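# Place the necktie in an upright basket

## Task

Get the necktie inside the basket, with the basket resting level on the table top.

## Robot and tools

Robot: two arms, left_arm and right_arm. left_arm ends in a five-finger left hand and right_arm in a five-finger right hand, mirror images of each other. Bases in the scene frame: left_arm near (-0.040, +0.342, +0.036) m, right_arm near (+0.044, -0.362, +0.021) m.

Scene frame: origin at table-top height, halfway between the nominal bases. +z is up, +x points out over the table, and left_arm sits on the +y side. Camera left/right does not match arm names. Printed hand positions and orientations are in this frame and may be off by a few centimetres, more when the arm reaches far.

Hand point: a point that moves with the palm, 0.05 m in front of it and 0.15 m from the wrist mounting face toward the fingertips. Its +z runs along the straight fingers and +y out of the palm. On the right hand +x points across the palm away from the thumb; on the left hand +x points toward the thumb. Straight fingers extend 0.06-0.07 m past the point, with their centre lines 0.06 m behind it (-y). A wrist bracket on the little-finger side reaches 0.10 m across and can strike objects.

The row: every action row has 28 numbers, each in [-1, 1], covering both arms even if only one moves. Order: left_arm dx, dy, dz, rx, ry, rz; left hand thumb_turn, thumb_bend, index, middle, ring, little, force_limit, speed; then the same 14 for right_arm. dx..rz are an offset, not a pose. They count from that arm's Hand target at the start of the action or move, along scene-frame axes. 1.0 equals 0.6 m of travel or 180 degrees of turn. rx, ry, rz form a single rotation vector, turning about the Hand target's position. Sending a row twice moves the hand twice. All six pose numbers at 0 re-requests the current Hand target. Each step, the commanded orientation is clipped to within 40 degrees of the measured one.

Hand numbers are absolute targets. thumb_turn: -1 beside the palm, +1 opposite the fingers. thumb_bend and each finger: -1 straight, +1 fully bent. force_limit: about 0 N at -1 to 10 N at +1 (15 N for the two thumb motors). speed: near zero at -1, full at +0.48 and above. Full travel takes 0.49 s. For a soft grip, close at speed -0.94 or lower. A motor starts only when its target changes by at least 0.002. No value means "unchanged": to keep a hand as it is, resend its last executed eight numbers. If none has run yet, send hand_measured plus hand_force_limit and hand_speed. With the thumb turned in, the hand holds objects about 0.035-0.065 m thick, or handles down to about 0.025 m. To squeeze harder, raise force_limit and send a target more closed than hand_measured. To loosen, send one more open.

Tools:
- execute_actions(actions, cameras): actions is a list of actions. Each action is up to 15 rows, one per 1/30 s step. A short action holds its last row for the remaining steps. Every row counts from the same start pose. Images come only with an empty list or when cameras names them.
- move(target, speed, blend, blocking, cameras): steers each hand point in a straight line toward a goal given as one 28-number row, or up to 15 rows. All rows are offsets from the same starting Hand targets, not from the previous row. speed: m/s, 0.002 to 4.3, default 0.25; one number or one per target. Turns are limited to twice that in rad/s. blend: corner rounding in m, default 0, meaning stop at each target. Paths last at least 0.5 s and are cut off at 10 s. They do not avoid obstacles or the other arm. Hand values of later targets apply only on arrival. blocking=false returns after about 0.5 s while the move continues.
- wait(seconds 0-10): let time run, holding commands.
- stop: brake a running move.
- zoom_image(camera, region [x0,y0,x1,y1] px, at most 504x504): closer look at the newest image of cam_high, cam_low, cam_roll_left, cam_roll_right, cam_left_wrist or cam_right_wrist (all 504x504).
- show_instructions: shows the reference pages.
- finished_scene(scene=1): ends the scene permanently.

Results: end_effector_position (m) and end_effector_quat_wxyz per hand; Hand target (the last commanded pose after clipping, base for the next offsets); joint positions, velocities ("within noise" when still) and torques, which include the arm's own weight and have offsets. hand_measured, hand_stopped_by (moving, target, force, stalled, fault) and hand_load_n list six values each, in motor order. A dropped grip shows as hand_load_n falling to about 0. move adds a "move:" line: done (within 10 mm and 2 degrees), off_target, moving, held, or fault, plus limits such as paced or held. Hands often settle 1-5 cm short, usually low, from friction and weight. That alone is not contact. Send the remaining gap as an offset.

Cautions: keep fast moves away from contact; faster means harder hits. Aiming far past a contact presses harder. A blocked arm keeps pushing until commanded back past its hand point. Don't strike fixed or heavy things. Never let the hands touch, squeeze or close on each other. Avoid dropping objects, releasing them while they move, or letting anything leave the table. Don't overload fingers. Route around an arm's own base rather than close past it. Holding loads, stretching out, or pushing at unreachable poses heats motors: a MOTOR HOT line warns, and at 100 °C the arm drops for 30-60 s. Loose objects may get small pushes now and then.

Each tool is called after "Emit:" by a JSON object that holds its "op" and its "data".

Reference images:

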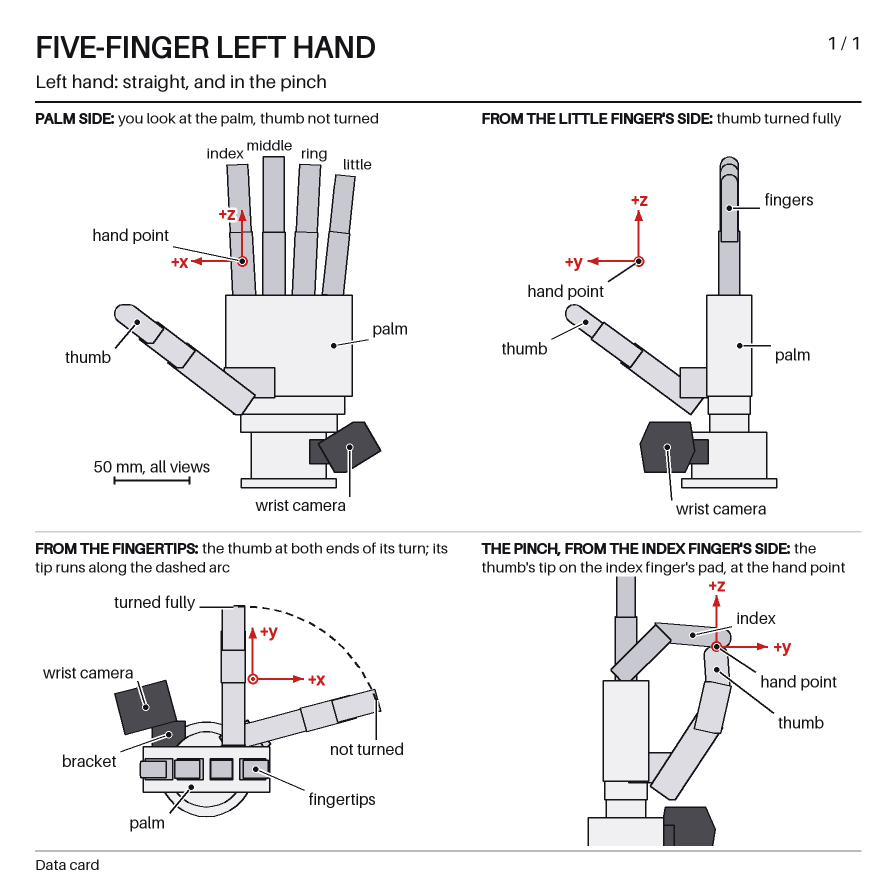

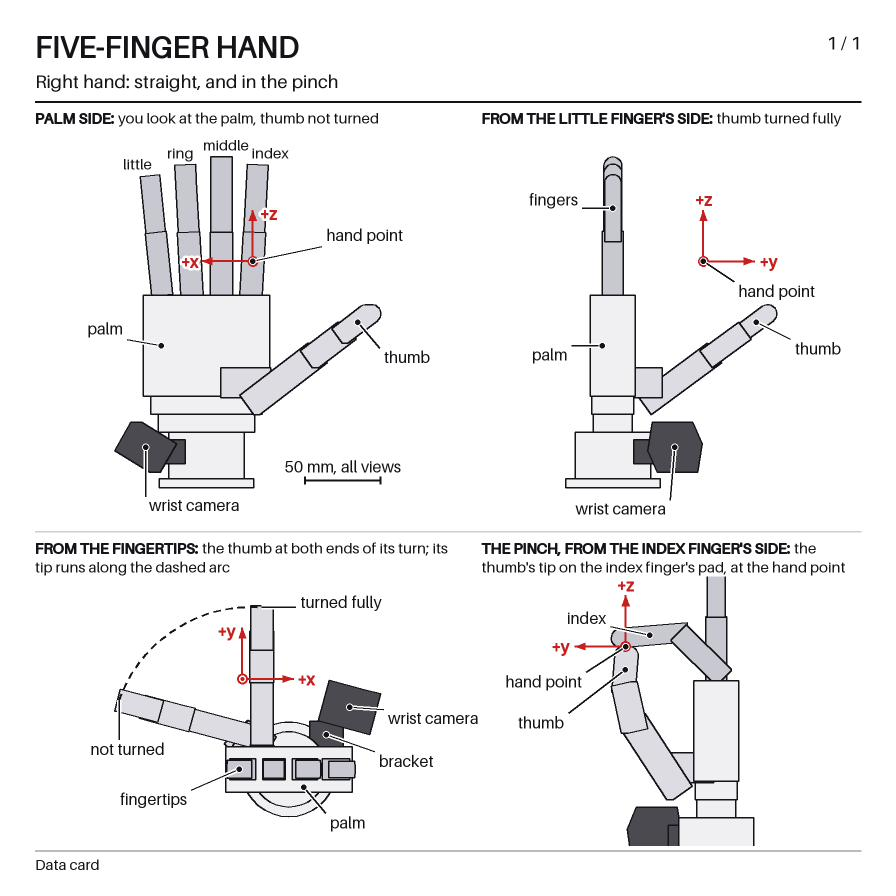

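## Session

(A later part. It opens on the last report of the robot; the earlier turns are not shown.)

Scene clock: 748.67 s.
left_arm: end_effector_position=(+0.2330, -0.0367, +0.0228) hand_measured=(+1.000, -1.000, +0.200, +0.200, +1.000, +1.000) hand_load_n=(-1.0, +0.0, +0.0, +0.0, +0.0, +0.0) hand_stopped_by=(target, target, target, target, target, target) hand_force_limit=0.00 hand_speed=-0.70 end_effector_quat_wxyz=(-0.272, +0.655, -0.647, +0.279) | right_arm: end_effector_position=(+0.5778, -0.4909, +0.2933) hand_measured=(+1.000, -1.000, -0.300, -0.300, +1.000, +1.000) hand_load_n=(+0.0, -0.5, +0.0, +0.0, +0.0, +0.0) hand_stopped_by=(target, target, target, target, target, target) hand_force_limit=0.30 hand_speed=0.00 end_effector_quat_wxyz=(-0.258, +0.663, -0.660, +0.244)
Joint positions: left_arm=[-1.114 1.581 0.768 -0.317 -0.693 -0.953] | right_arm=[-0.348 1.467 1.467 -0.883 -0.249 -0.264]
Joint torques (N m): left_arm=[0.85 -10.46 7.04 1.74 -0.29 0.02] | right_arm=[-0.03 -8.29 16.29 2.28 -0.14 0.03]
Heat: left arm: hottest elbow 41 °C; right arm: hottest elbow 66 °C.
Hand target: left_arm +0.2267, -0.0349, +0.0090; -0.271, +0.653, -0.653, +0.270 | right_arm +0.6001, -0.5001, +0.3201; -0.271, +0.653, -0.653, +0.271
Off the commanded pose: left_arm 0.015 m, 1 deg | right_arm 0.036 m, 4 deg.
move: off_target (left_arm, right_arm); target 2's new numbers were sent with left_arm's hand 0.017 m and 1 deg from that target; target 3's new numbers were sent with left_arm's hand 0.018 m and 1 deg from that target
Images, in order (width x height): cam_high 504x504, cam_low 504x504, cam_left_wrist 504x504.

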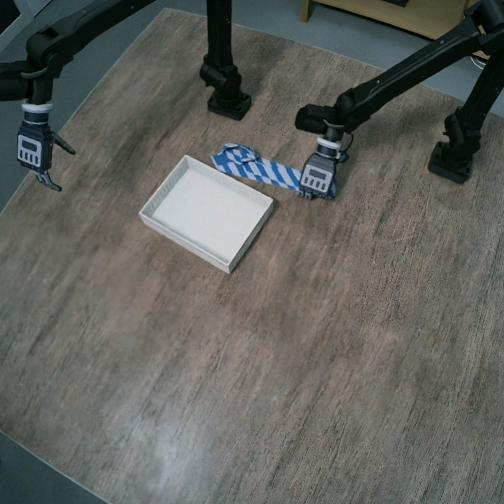

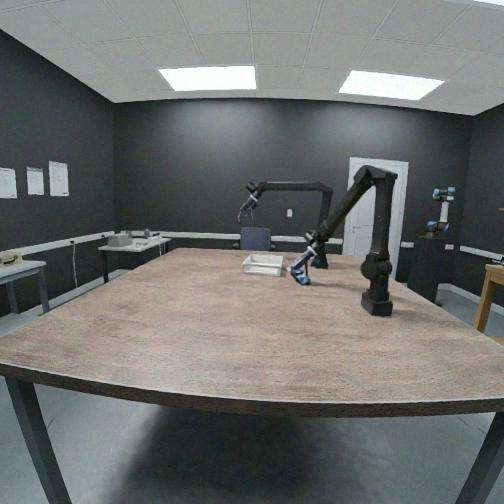

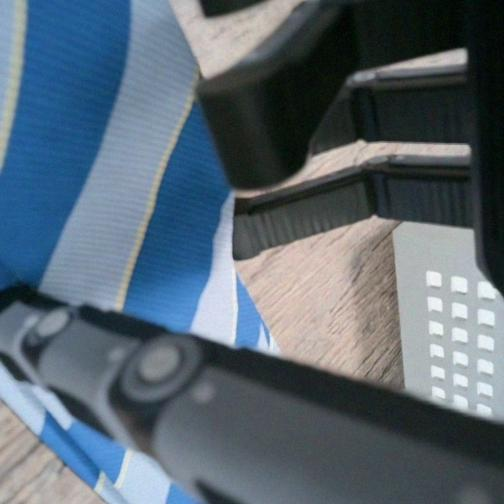

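Emit:
{"op": "zoom_image", "data": {"camera": "cam_low", "region": [260, 220, 340, 300]}}

Emit:
{"op": "move", "data": {"target": [[0,0,0.003,0,0,0,1,-1,0.35,0.35,1,1,0.1,-0.7,0,0,0,0,0,0,1,-1,-0.3,-0.3,1,1,0.3,0],[0,0,0.006,0,0,0,1,-1,0.5,0.5,1,1,0.1,-0.7,0,0,0,0,0,0,1,-1,-0.3,-0.3,1,1,0.3,0]], "speed": 0.05, "cameras": ["cam_high","cam_low","cam_left_wrist"]}}

Scaled by 6.300.

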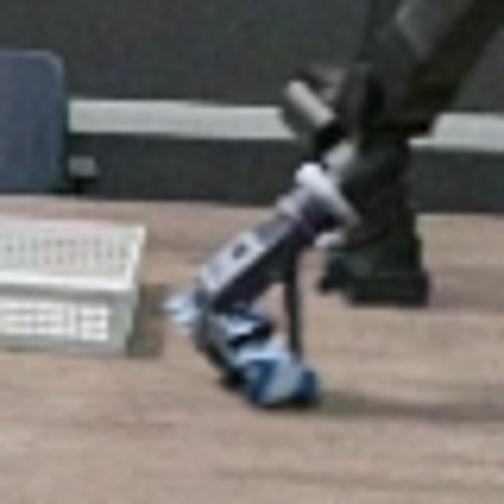

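Scene clock: 758.60 s.
left_arm: end_effector_position=(+0.2327, -0.0369, +0.0227) hand_measured=(+1.000, -1.000, +0.500, +0.500, +1.000, +1.000) hand_load_n=(-1.0, +0.0, +0.0, +0.5, +0.0, +0.0) hand_stopped_by=(target, target, target, target, target, target) hand_force_limit=0.10 hand_speed=-0.70 end_effector_quat_wxyz=(-0.272, +0.655, -0.647, +0.279) | right_arm: end_effector_position=(+0.5778, -0.4909, +0.2933) hand_measured=(+1.000, -1.000, -0.300, -0.300, +1.000, +1.000) hand_load_n=(+0.0, +0.0, +0.0, +0.0, +0.0, +0.0) hand_stopped_by=(target, target, target, target, target, target) hand_force_limit=0.30 hand_speed=0.00 end_effector_quat_wxyz=(-0.258, +0.663, -0.660, +0.244)
Joint positions: left_arm=[-1.114 1.581 0.768 -0.317 -0.691 -0.953] | right_arm=[-0.348 1.467 1.467 -0.883 -0.249 -0.264]
Joint torques (N m): left_arm=[0.32 -11.28 7.32 1.35 -0.39 0.03] | right_arm=[-0.56 -8.7 16.36 2.06 -0.12 0.06]
Heat: left arm: hottest elbow 41 °C; right arm: hottest elbow 66 °C.
Hand target: left_arm +0.2268, -0.0348, +0.0127; -0.271, +0.653, -0.653, +0.270 | right_arm +0.6001, -0.5001, +0.3201; -0.271, +0.653, -0.653, +0.271
Off the commanded pose: left_arm 0.012 m, 1 deg | right_arm 0.036 m, 4 deg.
move: off_target (left_arm, right_arm); target 2's new numbers were sent with left_arm's hand 0.012 m and 1 deg from that target
Images, in order (width x height): cam_high 504x504, cam_low 504x504, cam_left_wrist 504x504.

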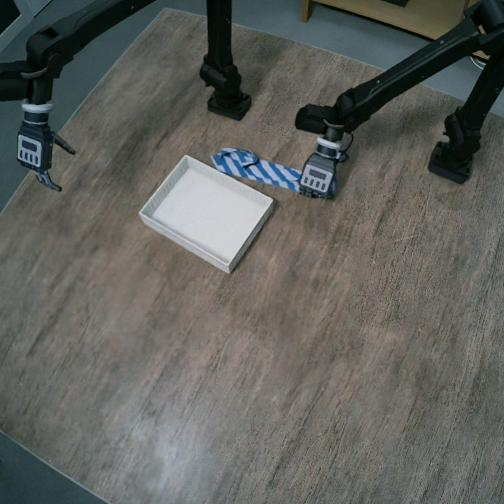

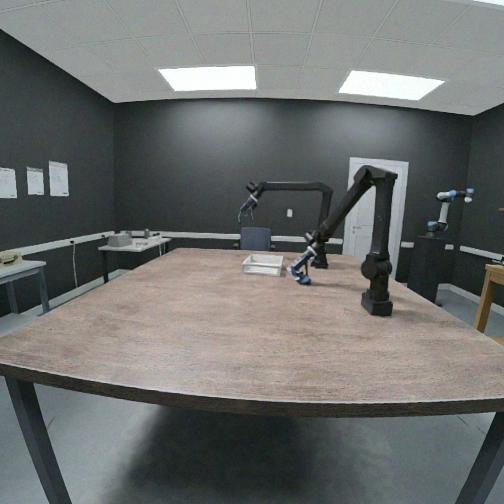

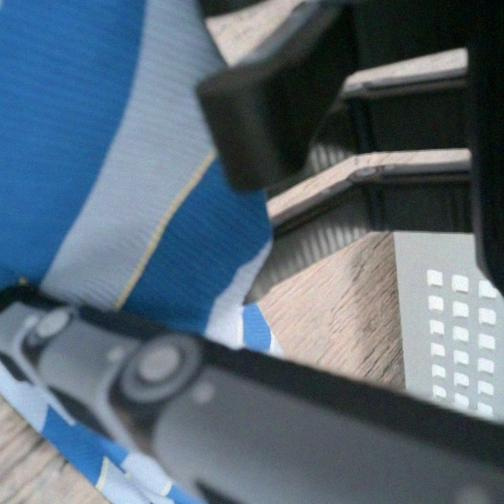

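Emit:
{"op": "move", "data": {"target": [[0,0,0.003,0,0,0,1,-0.5,0.5,0.5,1,1,0.1,-0.75,0,0,0,0,0,0,1,-1,-0.3,-0.3,1,1,0.3,0],[0,0,0.003,0,0,0,1,-0.5,0.62,0.62,1,1,0.15,-0.75,0,0,0,0,0,0,1,-1,-0.3,-0.3,1,1,0.3,0],[0,0,0.004,0,0,0,1,-0.2,0.7,0.7,1,1,0.4,-0.8,0,0,0,0,0,0,1,-1,-0.3,-0.3,1,1,0.3,0]], "speed": 0.05, "cameras": ["cam_high","cam_low","cam_left_wrist"]}}

Emit:
{"op": "zoom_image", "data": {"camera": "cam_low", "region": [260, 220, 340, 300]}}

Scene clock: 771.27 s.
left_arm: end_effector_position=(+0.2312, -0.0385, +0.0237) hand_measured=(+1.000, -0.504, +0.700, +0.576, +1.000, +1.000) hand_load_n=(+4.0, +10.5, +0.0, +7.0, +0.0, +0.0) hand_stopped_by=(target, force, target, force, target, target) hand_force_limit=0.40 hand_speed=-0.80 end_effector_quat_wxyz=(-0.269, +0.654, -0.648, +0.281) | right_arm: end_effector_position=(+0.5778, -0.4909, +0.2933) hand_measured=(+1.000, -1.000, -0.300, -0.300, +1.000, +1.000) hand_load_n=(+0.0, +0.0, +0.0, +0.5, +0.0, +0.0) hand_stopped_by=(target, target, target, target, target, target) hand_force_limit=0.30 hand_speed=0.00 end_effector_quat_wxyz=(-0.258, +0.663, -0.660, +0.244)
Joint positions: left_arm=[-1.117 1.578 0.768 -0.317 -0.689 -0.954] | right_arm=[-0.348 1.467 1.467 -0.883 -0.249 -0.264]
Joint torques (N m): left_arm=[1.03 -11.81 7.45 1.02 -0.5 0] | right_arm=[-0.21 -8.64 16.34 2.24 -0.11 0.07]
Heat: left arm: hottest elbow 41 °C; right arm: hottest elbow 67 °C.
Hand target: left_arm +0.2267, -0.0349, +0.0150; -0.271, +0.653, -0.653, +0.270 | right_arm +0.6001, -0.5001, +0.3201; -0.271, +0.653, -0.653, +0.271
Off the commanded pose: left_arm 0.010 m, 1 deg | right_arm 0.036 m, 4 deg.
move: off_target (right_arm); target 2's new numbers were sent with left_arm's hand 0.011 m and 1 deg from that target
Images, in order (width x height): cam_high 504x504, cam_low 504x504, cam_left_wrist 504x504.

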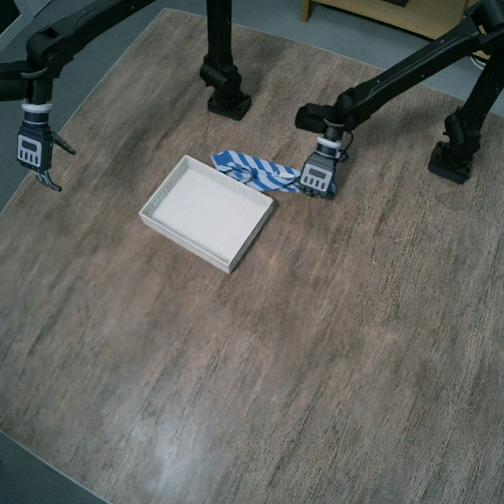

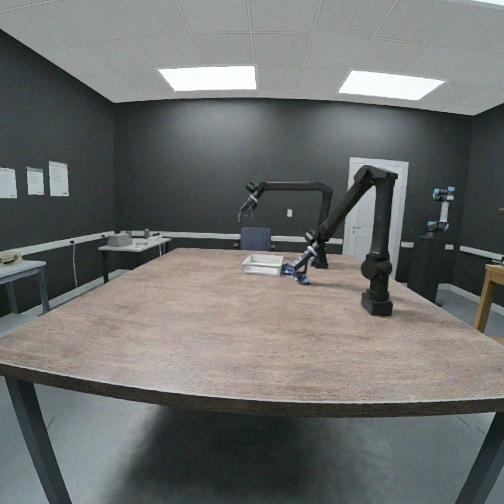

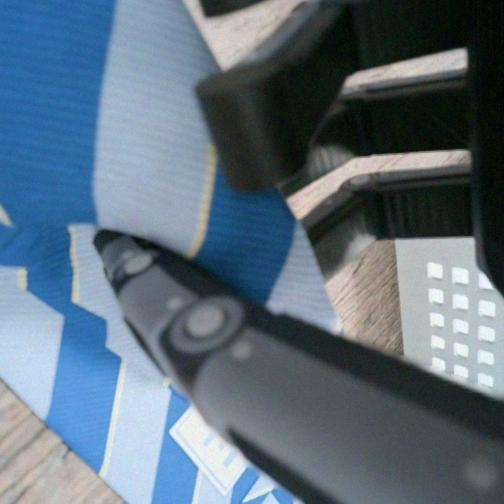

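Scaled by 6.300.

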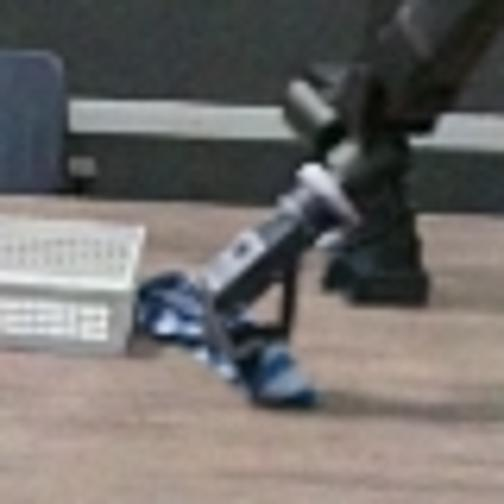

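Emit:
{"op": "move", "data": {"target": [0,0,0.12,0,0,0,1,-0.2,0.7,0.7,1,1,0.4,-0.8,0,0,0,0,0,0,1,-1,-0.3,-0.3,1,1,0.3,0], "speed": 0.1, "cameras": ["cam_high","cam_low","cam_left_wrist"]}}

Emit:
{"op": "zoom_image", "data": {"camera": "cam_low", "region": [240, 200, 340, 300]}}

Scene clock: 777.23 s.
left_arm: end_effector_position=(+0.2217, -0.0204, +0.0727) hand_measured=(+1.000, -0.504, +0.700, +0.576, +1.000, +1.000) hand_load_n=(+3.5, +10.0, +0.5, +6.5, +0.0, +0.0) hand_stopped_by=(target, force, target, force, target, target) hand_force_limit=0.40 hand_speed=-0.80 end_effector_quat_wxyz=(-0.276, +0.651, -0.658, +0.258) | right_arm: end_effector_position=(+0.5778, -0.4909, +0.2933) hand_measured=(+1.000, -1.000, -0.300, -0.300, +1.000, +1.000) hand_load_n=(+0.0, +0.0, +0.0, +0.0, +0.0, +0.0) hand_stopped_by=(target, target, target, target, target, target) hand_force_limit=0.30 hand_speed=0.00 end_effector_quat_wxyz=(-0.258, +0.663, -0.660, +0.244)
Joint positions: left_arm=[-1.117 1.446 0.805 -0.538 -0.687 -0.954] | right_arm=[-0.348 1.467 1.467 -0.883 -0.249 -0.264]
Joint torques (N m): left_arm=[0.91 -12.28 12.21 0.79 -0.56 0.04] | right_arm=[-0.15 -8.59 16.29 2.14 -0.11 0.1]
Heat: left arm: hottest elbow 41 °C; right arm: hottest elbow 67 °C.
Hand target: left_arm +0.2268, -0.0349, +0.0871; -0.271, +0.653, -0.653, +0.270 | right_arm +0.6001, -0.5001, +0.3201; -0.271, +0.653, -0.653, +0.271
Off the commanded pose: left_arm 0.021 m, 2 deg | right_arm 0.036 m, 4 deg.
move: off_target (left_arm, right_arm)
Images, in order (width x height): cam_high 504x504, cam_low 504x504, cam_left_wrist 504x504.

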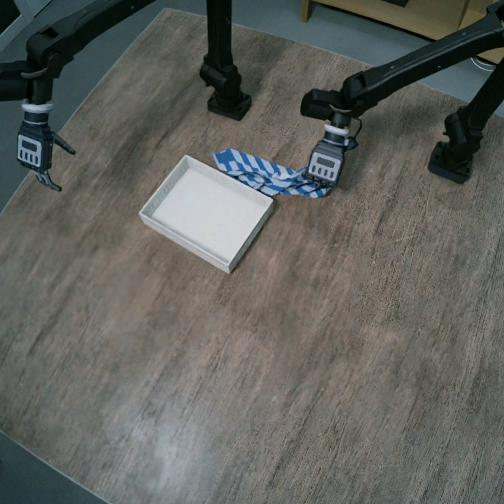

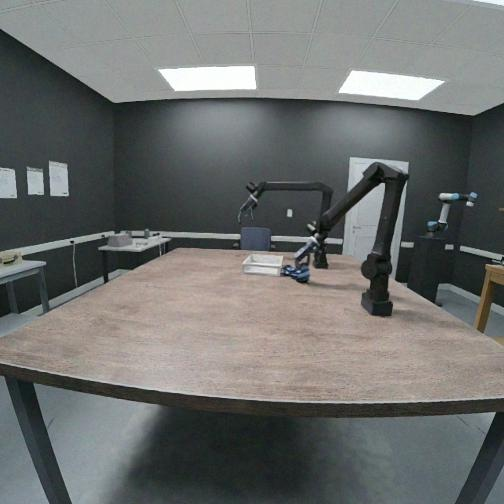

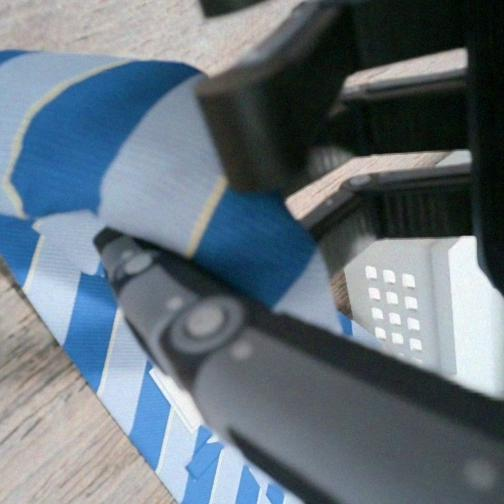

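Scaled by 5.040.

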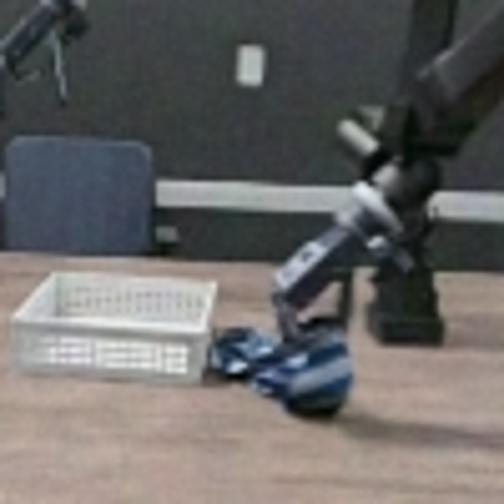

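Emit:
{"op": "move", "data": {"target": [0,0,0.2,0,0,0,1,-0.2,0.7,0.7,1,1,0.4,-0.8,0,0,0,0,0,0,1,-1,-0.3,-0.3,1,1,0.3,0], "speed": 0.1, "cameras": ["cam_high","cam_low","cam_roll_left","cam_left_wrist"]}}

Emit:
{"op": "zoom_image", "data": {"camera": "cam_low", "region": [240, 200, 340, 300]}}

Scene clock: 787.27 s.
left_arm: end_effector_position=(+0.2224, -0.0222, +0.1861) hand_measured=(+1.000, -0.504, +0.700, +0.576, +1.000, +1.000) hand_load_n=(+4.0, +10.0, +0.0, +6.5, +0.0, +0.0) hand_stopped_by=(target, force, target, force, target, target) hand_force_limit=0.40 hand_speed=-0.80 end_effector_quat_wxyz=(-0.277, +0.651, -0.660, +0.253) | right_arm: end_effector_position=(+0.5778, -0.4909, +0.2933) hand_measured=(+1.000, -1.000, -0.300, -0.300, +1.000, +1.000) hand_load_n=(+0.0, +0.0, +0.0, +0.0, +0.0, +0.0) hand_stopped_by=(target, target, target, target, target, target) hand_force_limit=0.30 hand_speed=0.00 end_effector_quat_wxyz=(-0.258, +0.663, -0.660, +0.244)
Joint positions: left_arm=[-1.117 1.305 1.004 -0.888 -0.686 -0.954] | right_arm=[-0.348 1.467 1.467 -0.883 -0.249 -0.264]
Joint torques (N m): left_arm=[0.85 -12.04 14.35 0.79 -0.57 0.02] | right_arm=[-0.09 -8.47 16.25 2.17 -0.12 0.08]
Heat: left arm: hottest elbow 41 °C; right arm: hottest elbow 67 °C.
Hand target: left_arm +0.2268, -0.0349, +0.2070; -0.271, +0.653, -0.653, +0.270 | right_arm +0.6001, -0.5001, +0.3201; -0.271, +0.653, -0.653, +0.271
Off the commanded pose: left_arm 0.025 m, 2 deg | right_arm 0.036 m, 4 deg.
move: off_target (left_arm, right_arm)
Images, in order (width x height): cam_high 504x504, cam_low 504x504, cam_roll_left 504x504, cam_left_wrist 504x504.

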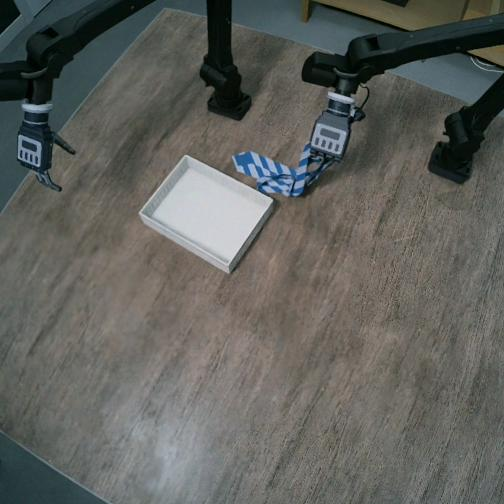

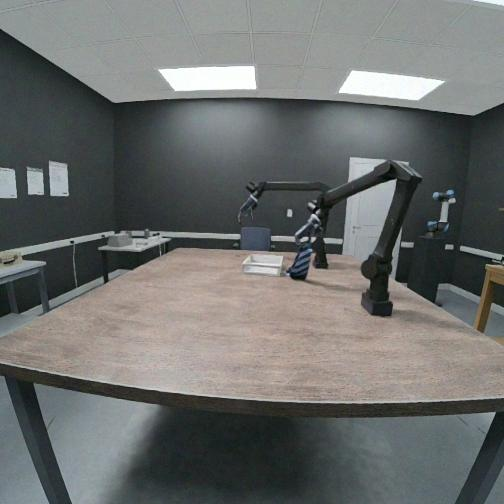

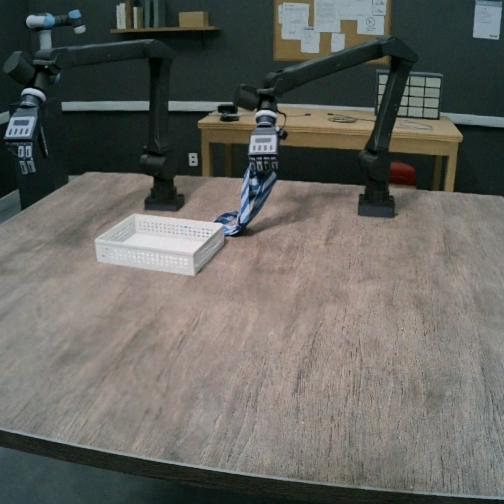

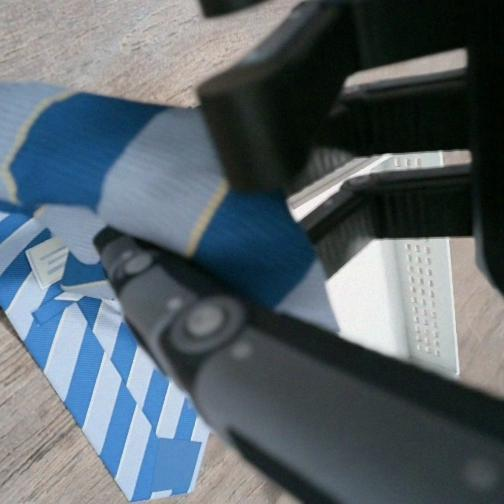

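Scaled by 5.040.

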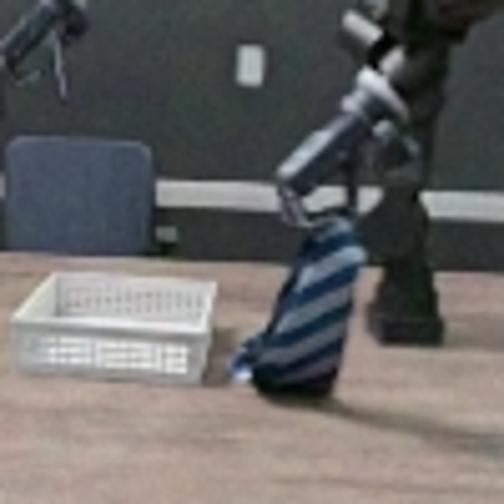

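Emit:
{"op": "zoom_image", "data": {"camera": "cam_roll_left", "region": [200, 110, 320, 250]}}

Emit:
{"op": "zoom_image", "data": {"camera": "cam_high", "region": [220, 100, 370, 220]}}

Scaled by 3.600.

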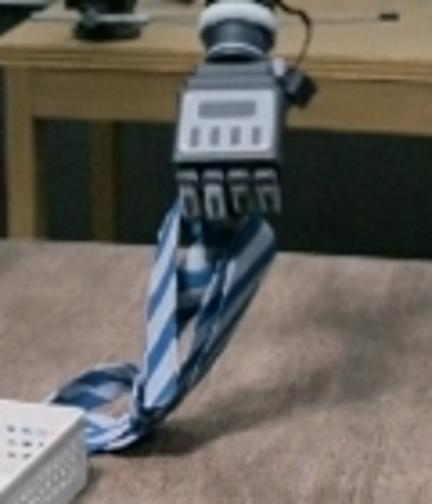

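Scaled by 3.360.

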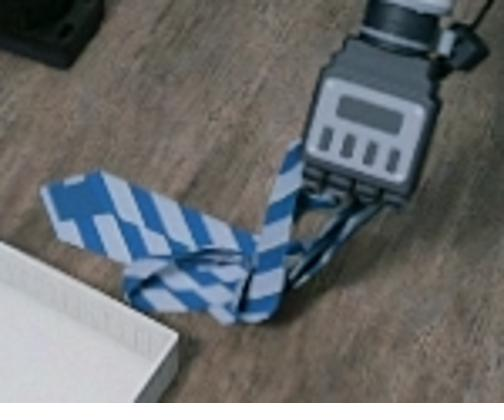

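Emit:
{"op": "move", "data": {"target": [0,0,0.4167,0,0,0,1,-0.2,0.7,0.7,1,1,0.4,-0.8,-0.333,-0.25,-0.117,0,0,0,1,-1,-0.3,-0.3,1,1,0.3,0], "speed": 0.12, "cameras": ["cam_high","cam_low","cam_roll_left","cam_roll_right"]}}

Scene clock: 816.03 s.
left_arm: end_effector_position=(+0.2259, -0.0295, +0.4421) hand_measured=(+1.000, -0.504, +0.700, +0.576, +1.000, +1.000) hand_load_n=(+4.0, +10.0, +0.0, +6.0, +0.0, +0.0) hand_stopped_by=(target, force, target, force, target, target) hand_force_limit=0.40 hand_speed=-0.80 end_effector_quat_wxyz=(-0.275, +0.652, -0.658, +0.259) | right_arm: end_effector_position=(+0.4056, -0.6555, +0.2489) hand_measured=(+1.000, -1.000, -0.300, -0.300, +1.000, +1.000) hand_load_n=(+0.0, +0.0, +0.0, +0.0, +0.0, +0.0) hand_stopped_by=(target, target, target, target, target, target) hand_force_limit=0.30 hand_speed=0.00 end_effector_quat_wxyz=(-0.270, +0.650, -0.656, +0.272)
Joint positions: left_arm=[-1.117 1.342 1.72 -1.553 -0.686 -0.954] | right_arm=[-0.882 1.335 1.218 -0.882 -0.575 -0.7]
Joint torques (N m): left_arm=[0.79 -10.7 14.09 0.81 -0.63 0.02] | right_arm=[0.03 -8.88 9.59 0.68 -0.54 -0.16]
Heat: left arm: hottest elbow 49 °C; right arm: hottest elbow 68 °C.
Hand target: left_arm +0.2267, -0.0349, +0.4571; -0.271, +0.653, -0.653, +0.270 | right_arm +0.4002, -0.6499, +0.2499; -0.271, +0.653, -0.653, +0.271
Off the commanded pose: left_arm 0.016 m, 1 deg | right_arm 0.008 m, 0 deg.
move: off_target (left_arm)
Images, in order (width x height): cam_high 504x504, cam_low 504x504, cam_roll_left 504x504, cam_roll_right 504x504.

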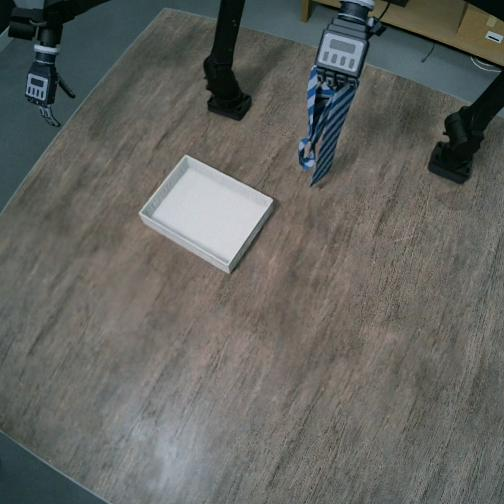

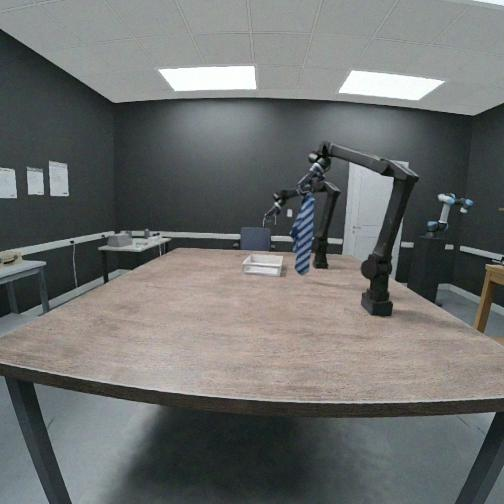

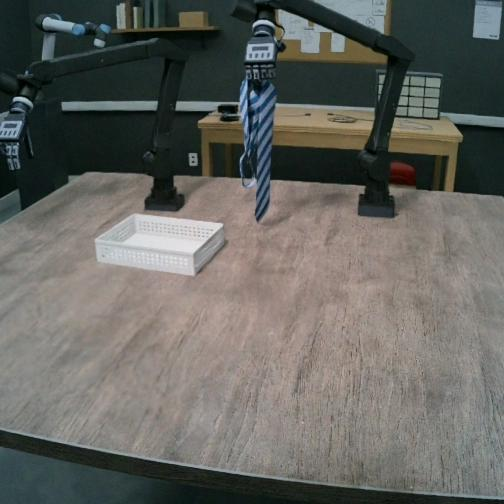

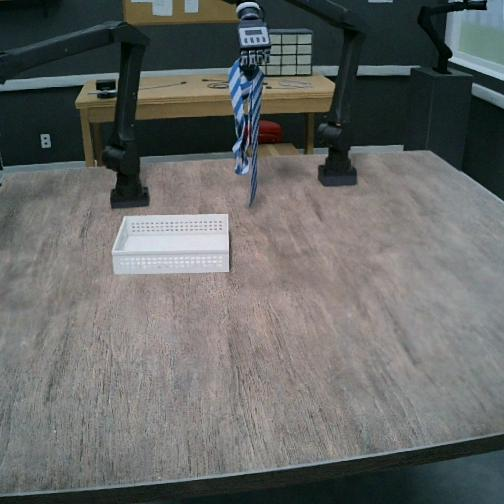

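Emit:
{"op": "move", "data": {"target": [[0,0,0.1217,0,0,0,1,-0.2,0.7,0.7,1,1,0.4,-0.8,0,0,0,0,0,0,1,-1,-0.3,-0.3,1,1,0.3,0],[0.272,-0.4085,0.1217,-0.0949,-0.1785,-0.3011,1,-0.2,0.7,0.7,1,1,0.4,-0.8,0,0,0,0,0,0,1,-1,-0.3,-0.3,1,1,0.3,0]], "speed": [0.1,0.12], "cameras": ["cam_high","cam_low","cam_roll_left","cam_roll_right"]}}

Scene clock: 876.50 s.
left_arm: end_effector_position=(+0.3795, -0.2751, +0.4950) hand_measured=(+1.000, -0.504, +0.700, +0.576, +1.000, +1.000) hand_load_n=(+4.0, +10.0, +0.5, +6.0, +0.0, +0.0) hand_stopped_by=(target, force, target, force, target, target) hand_force_limit=0.40 hand_speed=-0.80 end_effector_quat_wxyz=(+0.174, -0.235, +0.753, -0.589) | right_arm: end_effector_position=(+0.4056, -0.6555, +0.2488) hand_measured=(+1.000, -1.000, -0.300, -0.300, +1.000, +1.000) hand_load_n=(+0.0, +0.0, +0.0, +0.0, +0.5, +0.0) hand_stopped_by=(target, target, target, target, target, target) hand_force_limit=0.30 hand_speed=0.00 end_effector_quat_wxyz=(-0.270, +0.650, -0.656, +0.273)
Joint positions: left_arm=[-0.927 1.674 1.891 -0.464 0.064 0.001] | right_arm=[-0.882 1.335 1.218 -0.882 -0.575 -0.701]
Joint torques (N m): left_arm=[1.85 -17.67 17.11 3.49 0.04 0.18] | right_arm=[-0.44 -8.53 9.52 0.55 -0.55 -0.13]
Heat: left arm: hottest elbow 48 °C; right arm: hottest elbow 59 °C.
Hand target: left_arm +0.3900, -0.2799, +0.5300; +0.188, -0.224, +0.733, -0.614 | right_arm +0.4002, -0.6500, +0.2499; -0.271, +0.653, -0.653, +0.271
Off the commanded pose: left_arm 0.037 m, 4 deg | right_arm 0.008 m, 0 deg.
move: off_target (left_arm)
Images, in order (width x height): cam_high 504x504, cam_low 504x504, cam_roll_left 504x504, cam_roll_right 504x504.

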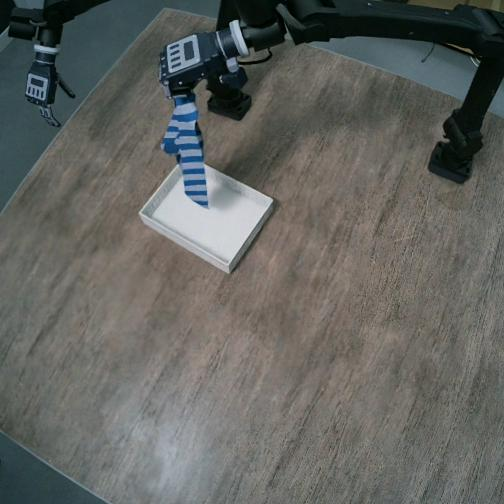

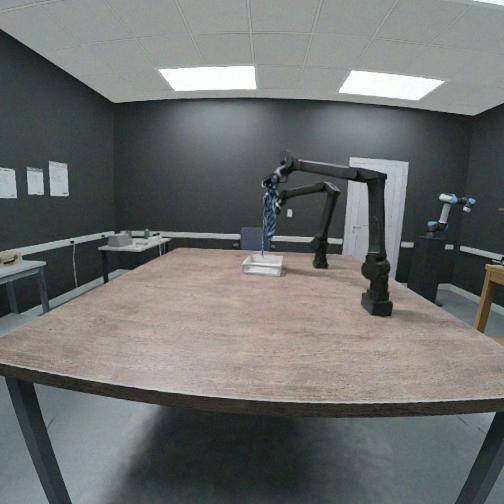

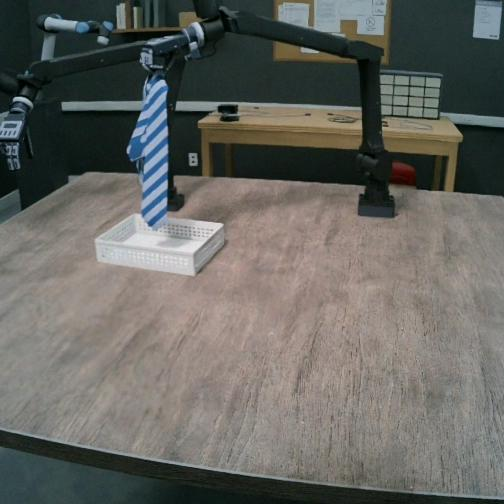

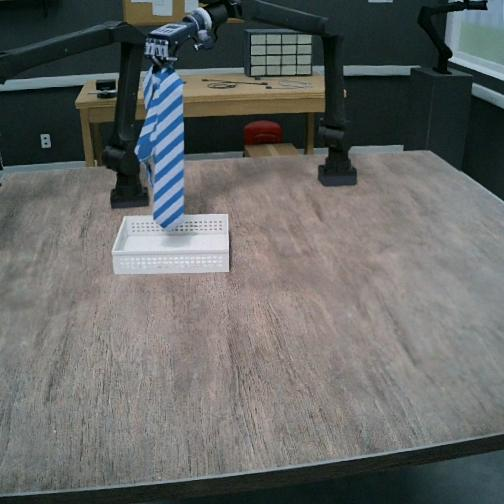

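Emit:
{"op": "move", "data": {"target": [[0.05,-0.1333,-0.02,0,0,0,1,-0.2,0.7,0.7,1,1,0.4,-0.8,0,0,0,0,0,0,1,-1,-0.3,-0.3,1,1,0.3,0],[0.0167,0.0333,-0.38,0,0,0,1,-0.2,0.7,0.7,1,1,0.4,-0.8,0,0,0,0,0,0,1,-1,-0.3,-0.3,1,1,0.3,0]], "speed": [0.1,0.12], "blend": [0.02,0], "cameras": ["cam_high","cam_low","cam_roll_left","cam_roll_right"]}}

Scene clock: 896.53 s.
left_arm: end_effector_position=(+0.3942, -0.2608, +0.2820) hand_measured=(+1.000, -0.504, +0.700, +0.576, +1.000, +1.000) hand_load_n=(+4.0, +10.0, +0.0, +6.0, +0.0, +0.0) hand_stopped_by=(target, force, target, force, target, target) hand_force_limit=0.40 hand_speed=-0.80 end_effector_quat_wxyz=(+0.177, -0.232, +0.745, -0.600) | right_arm: end_effector_position=(+0.4056, -0.6555, +0.2488) hand_measured=(+1.000, -1.000, -0.300, -0.300, +1.000, +1.000) hand_load_n=(+0.0, +0.0, +0.0, +0.0, +0.5, +0.0) hand_stopped_by=(target, target, target, target, target, target) hand_force_limit=0.30 hand_speed=0.00 end_effector_quat_wxyz=(-0.270, +0.650, -0.656, +0.273)
Joint positions: left_arm=[-0.892 1.702 1.342 0.139 0.099 0.008] | right_arm=[-0.882 1.335 1.218 -0.882 -0.575 -0.701]
Joint torques (N m): left_arm=[1.9 -19.49 12.01 3.44 0.01 0.18] | right_arm=[-0.15 -9.17 9.52 0.7 -0.59 -0.13]
Heat: left arm: hottest elbow 55 °C; right arm: hottest elbow 57 °C.
Hand target: left_arm +0.4001, -0.2599, +0.3019; +0.188, -0.224, +0.733, -0.614 | right_arm +0.4002, -0.6500, +0.2499; -0.271, +0.653, -0.653, +0.271
Off the commanded pose: left_arm 0.021 m, 3 deg | right_arm 0.008 m, 0 deg.
move: off_target (left_arm)
Images, in order (width x height): cam_high 504x504, cam_low 504x504, cam_roll_left 504x504, cam_roll_right 504x504.

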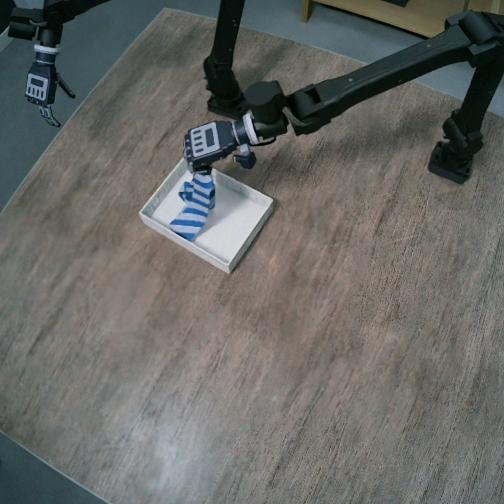

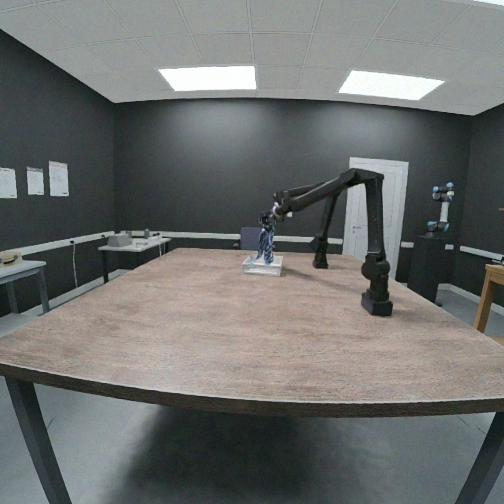

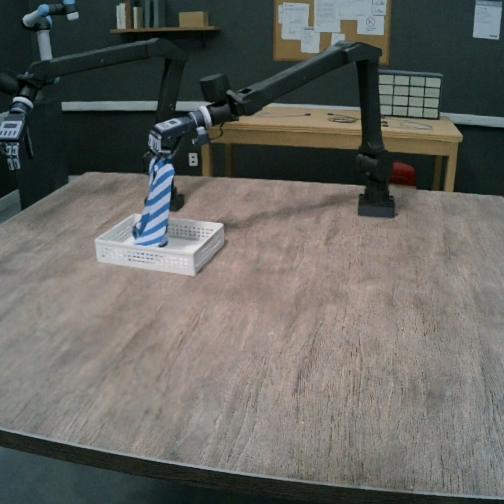

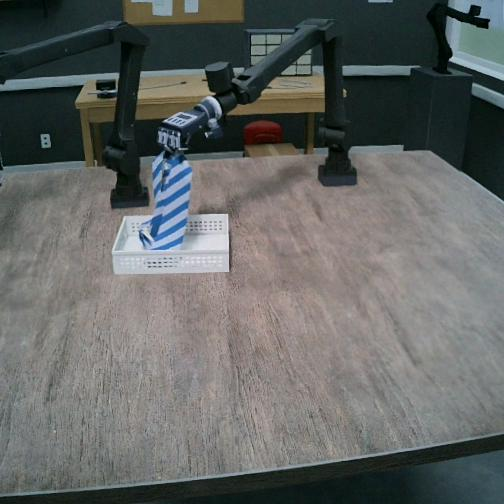

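Emit:
{"op": "move", "data": {"target": [[-0.0417,0,-0.22,0,0,0,1,-0.2,0.7,0.7,1,1,0.4,-0.8,0,0,0,0,0,0,1,-1,-0.3,-0.3,1,1,0.3,0],[0.02,-0.09,-0.295,0,0,0,1,-0.2,0.7,0.7,1,1,0.4,-0.8,0,0,0,0,0,0,1,-1,-0.3,-0.3,1,1,0.3,0]], "speed": [0.1,0.08], "blend": [0.02,0], "cameras": ["cam_high","cam_roll_left","cam_roll_right","cam_left_wrist"]}}

Scene clock: 909.60 s.
left_arm: end_effector_position=(+0.4057, -0.2955, +0.1063) hand_measured=(+1.000, -0.504, +0.700, +0.576, +1.000, +1.000) hand_load_n=(+4.0, +10.0, +0.0, +6.0, +0.0, +0.0) hand_stopped_by=(target, force, target, force, target, target) hand_force_limit=0.40 hand_speed=-0.80 end_effector_quat_wxyz=(+0.182, -0.234, +0.747, -0.595) | right_arm: end_effector_position=(+0.4056, -0.6555, +0.2488) hand_measured=(+1.000, -1.000, -0.300, -0.300, +1.000, +1.000) hand_load_n=(+0.0, +0.0, +0.0, +0.0, +0.0, +0.0) hand_stopped_by=(target, target, target, target, target, target) hand_force_limit=0.30 hand_speed=0.00 end_effector_quat_wxyz=(-0.270, +0.650, -0.656, +0.273)
Joint positions: left_arm=[-0.918 2.015 1.286 0.502 0.063 0.008] | right_arm=[-0.882 1.335 1.218 -0.882 -0.575 -0.701]
Joint torques (N m): left_arm=[0.56 -20.25 13.39 3.34 -0.18 0.11] | right_arm=[-0.21 -9.17 9.33 0.61 -0.56 -0.12]
Heat: left arm: hottest elbow 52 °C; right arm: hottest elbow 56 °C.
Hand target: left_arm +0.4121, -0.3139, +0.1249; +0.188, -0.224, +0.733, -0.614 | right_arm +0.4002, -0.6500, +0.2499; -0.271, +0.653, -0.653, +0.271
Off the commanded pose: left_arm 0.027 m, 3 deg | right_arm 0.008 m, 0 deg.
move: off_target (left_arm)
Images, in order (width x height): cam_high 504x504, cam_roll_left 504x504, cam_roll_right 504x504, cam_left_wrist 504x504.

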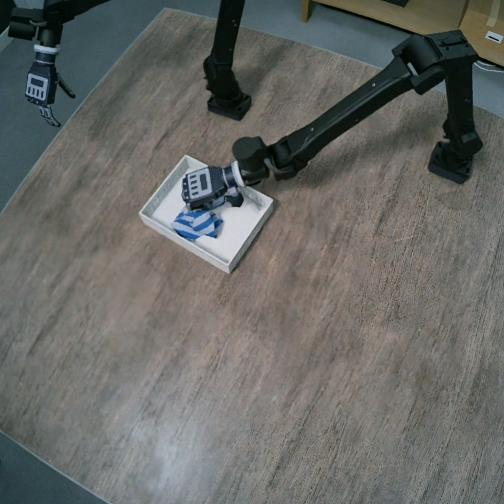

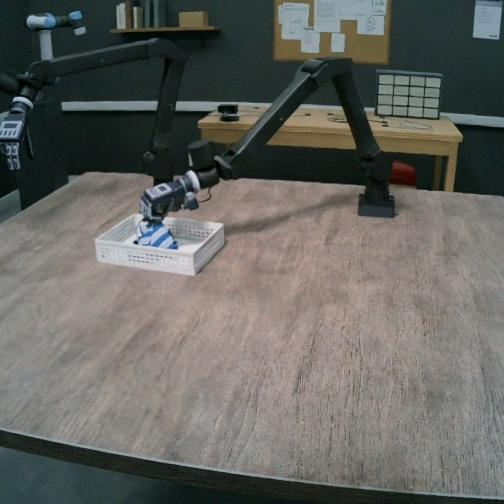

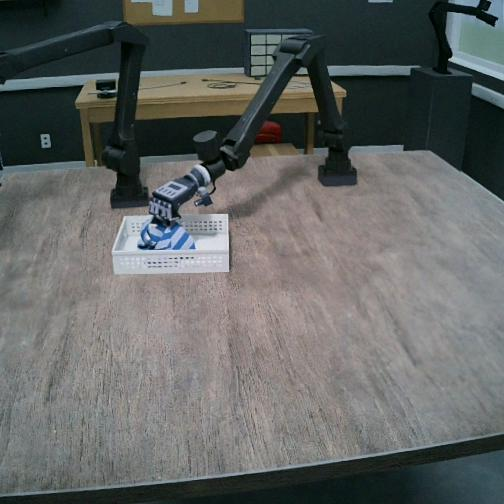

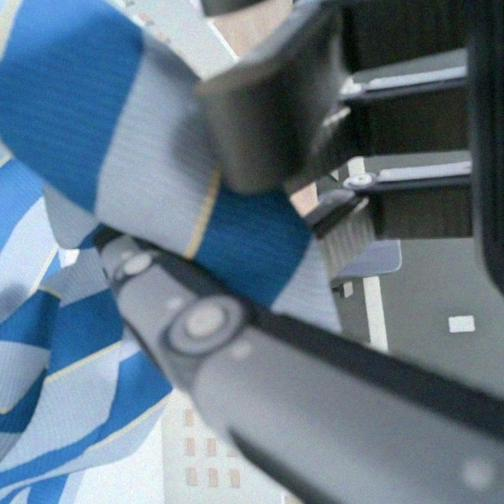

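Emit:
{"op": "zoom_image", "data": {"camera": "cam_high", "region": [130, 140, 290, 280]}}

Emit:
{"op": "zoom_image", "data": {"camera": "cam_roll_left", "region": [80, 150, 240, 290]}}

Emit:
{"op": "zoom_image", "data": {"camera": "cam_roll_right", "region": [90, 150, 250, 290]}}

Scaled by 3.150.

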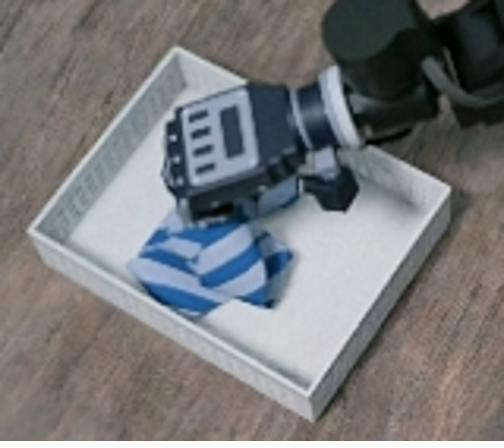

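Scaled by 3.150.

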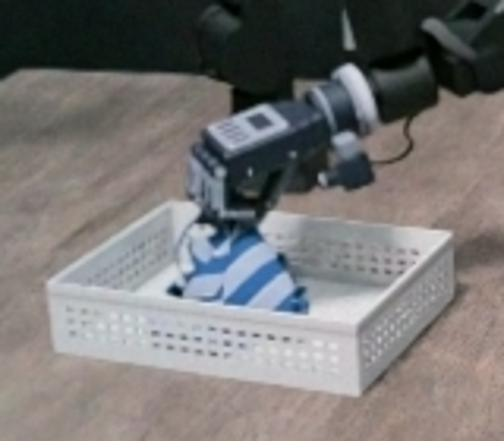

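Scaled by 3.150.

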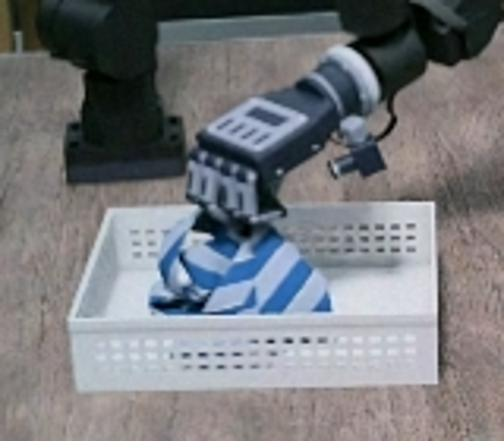

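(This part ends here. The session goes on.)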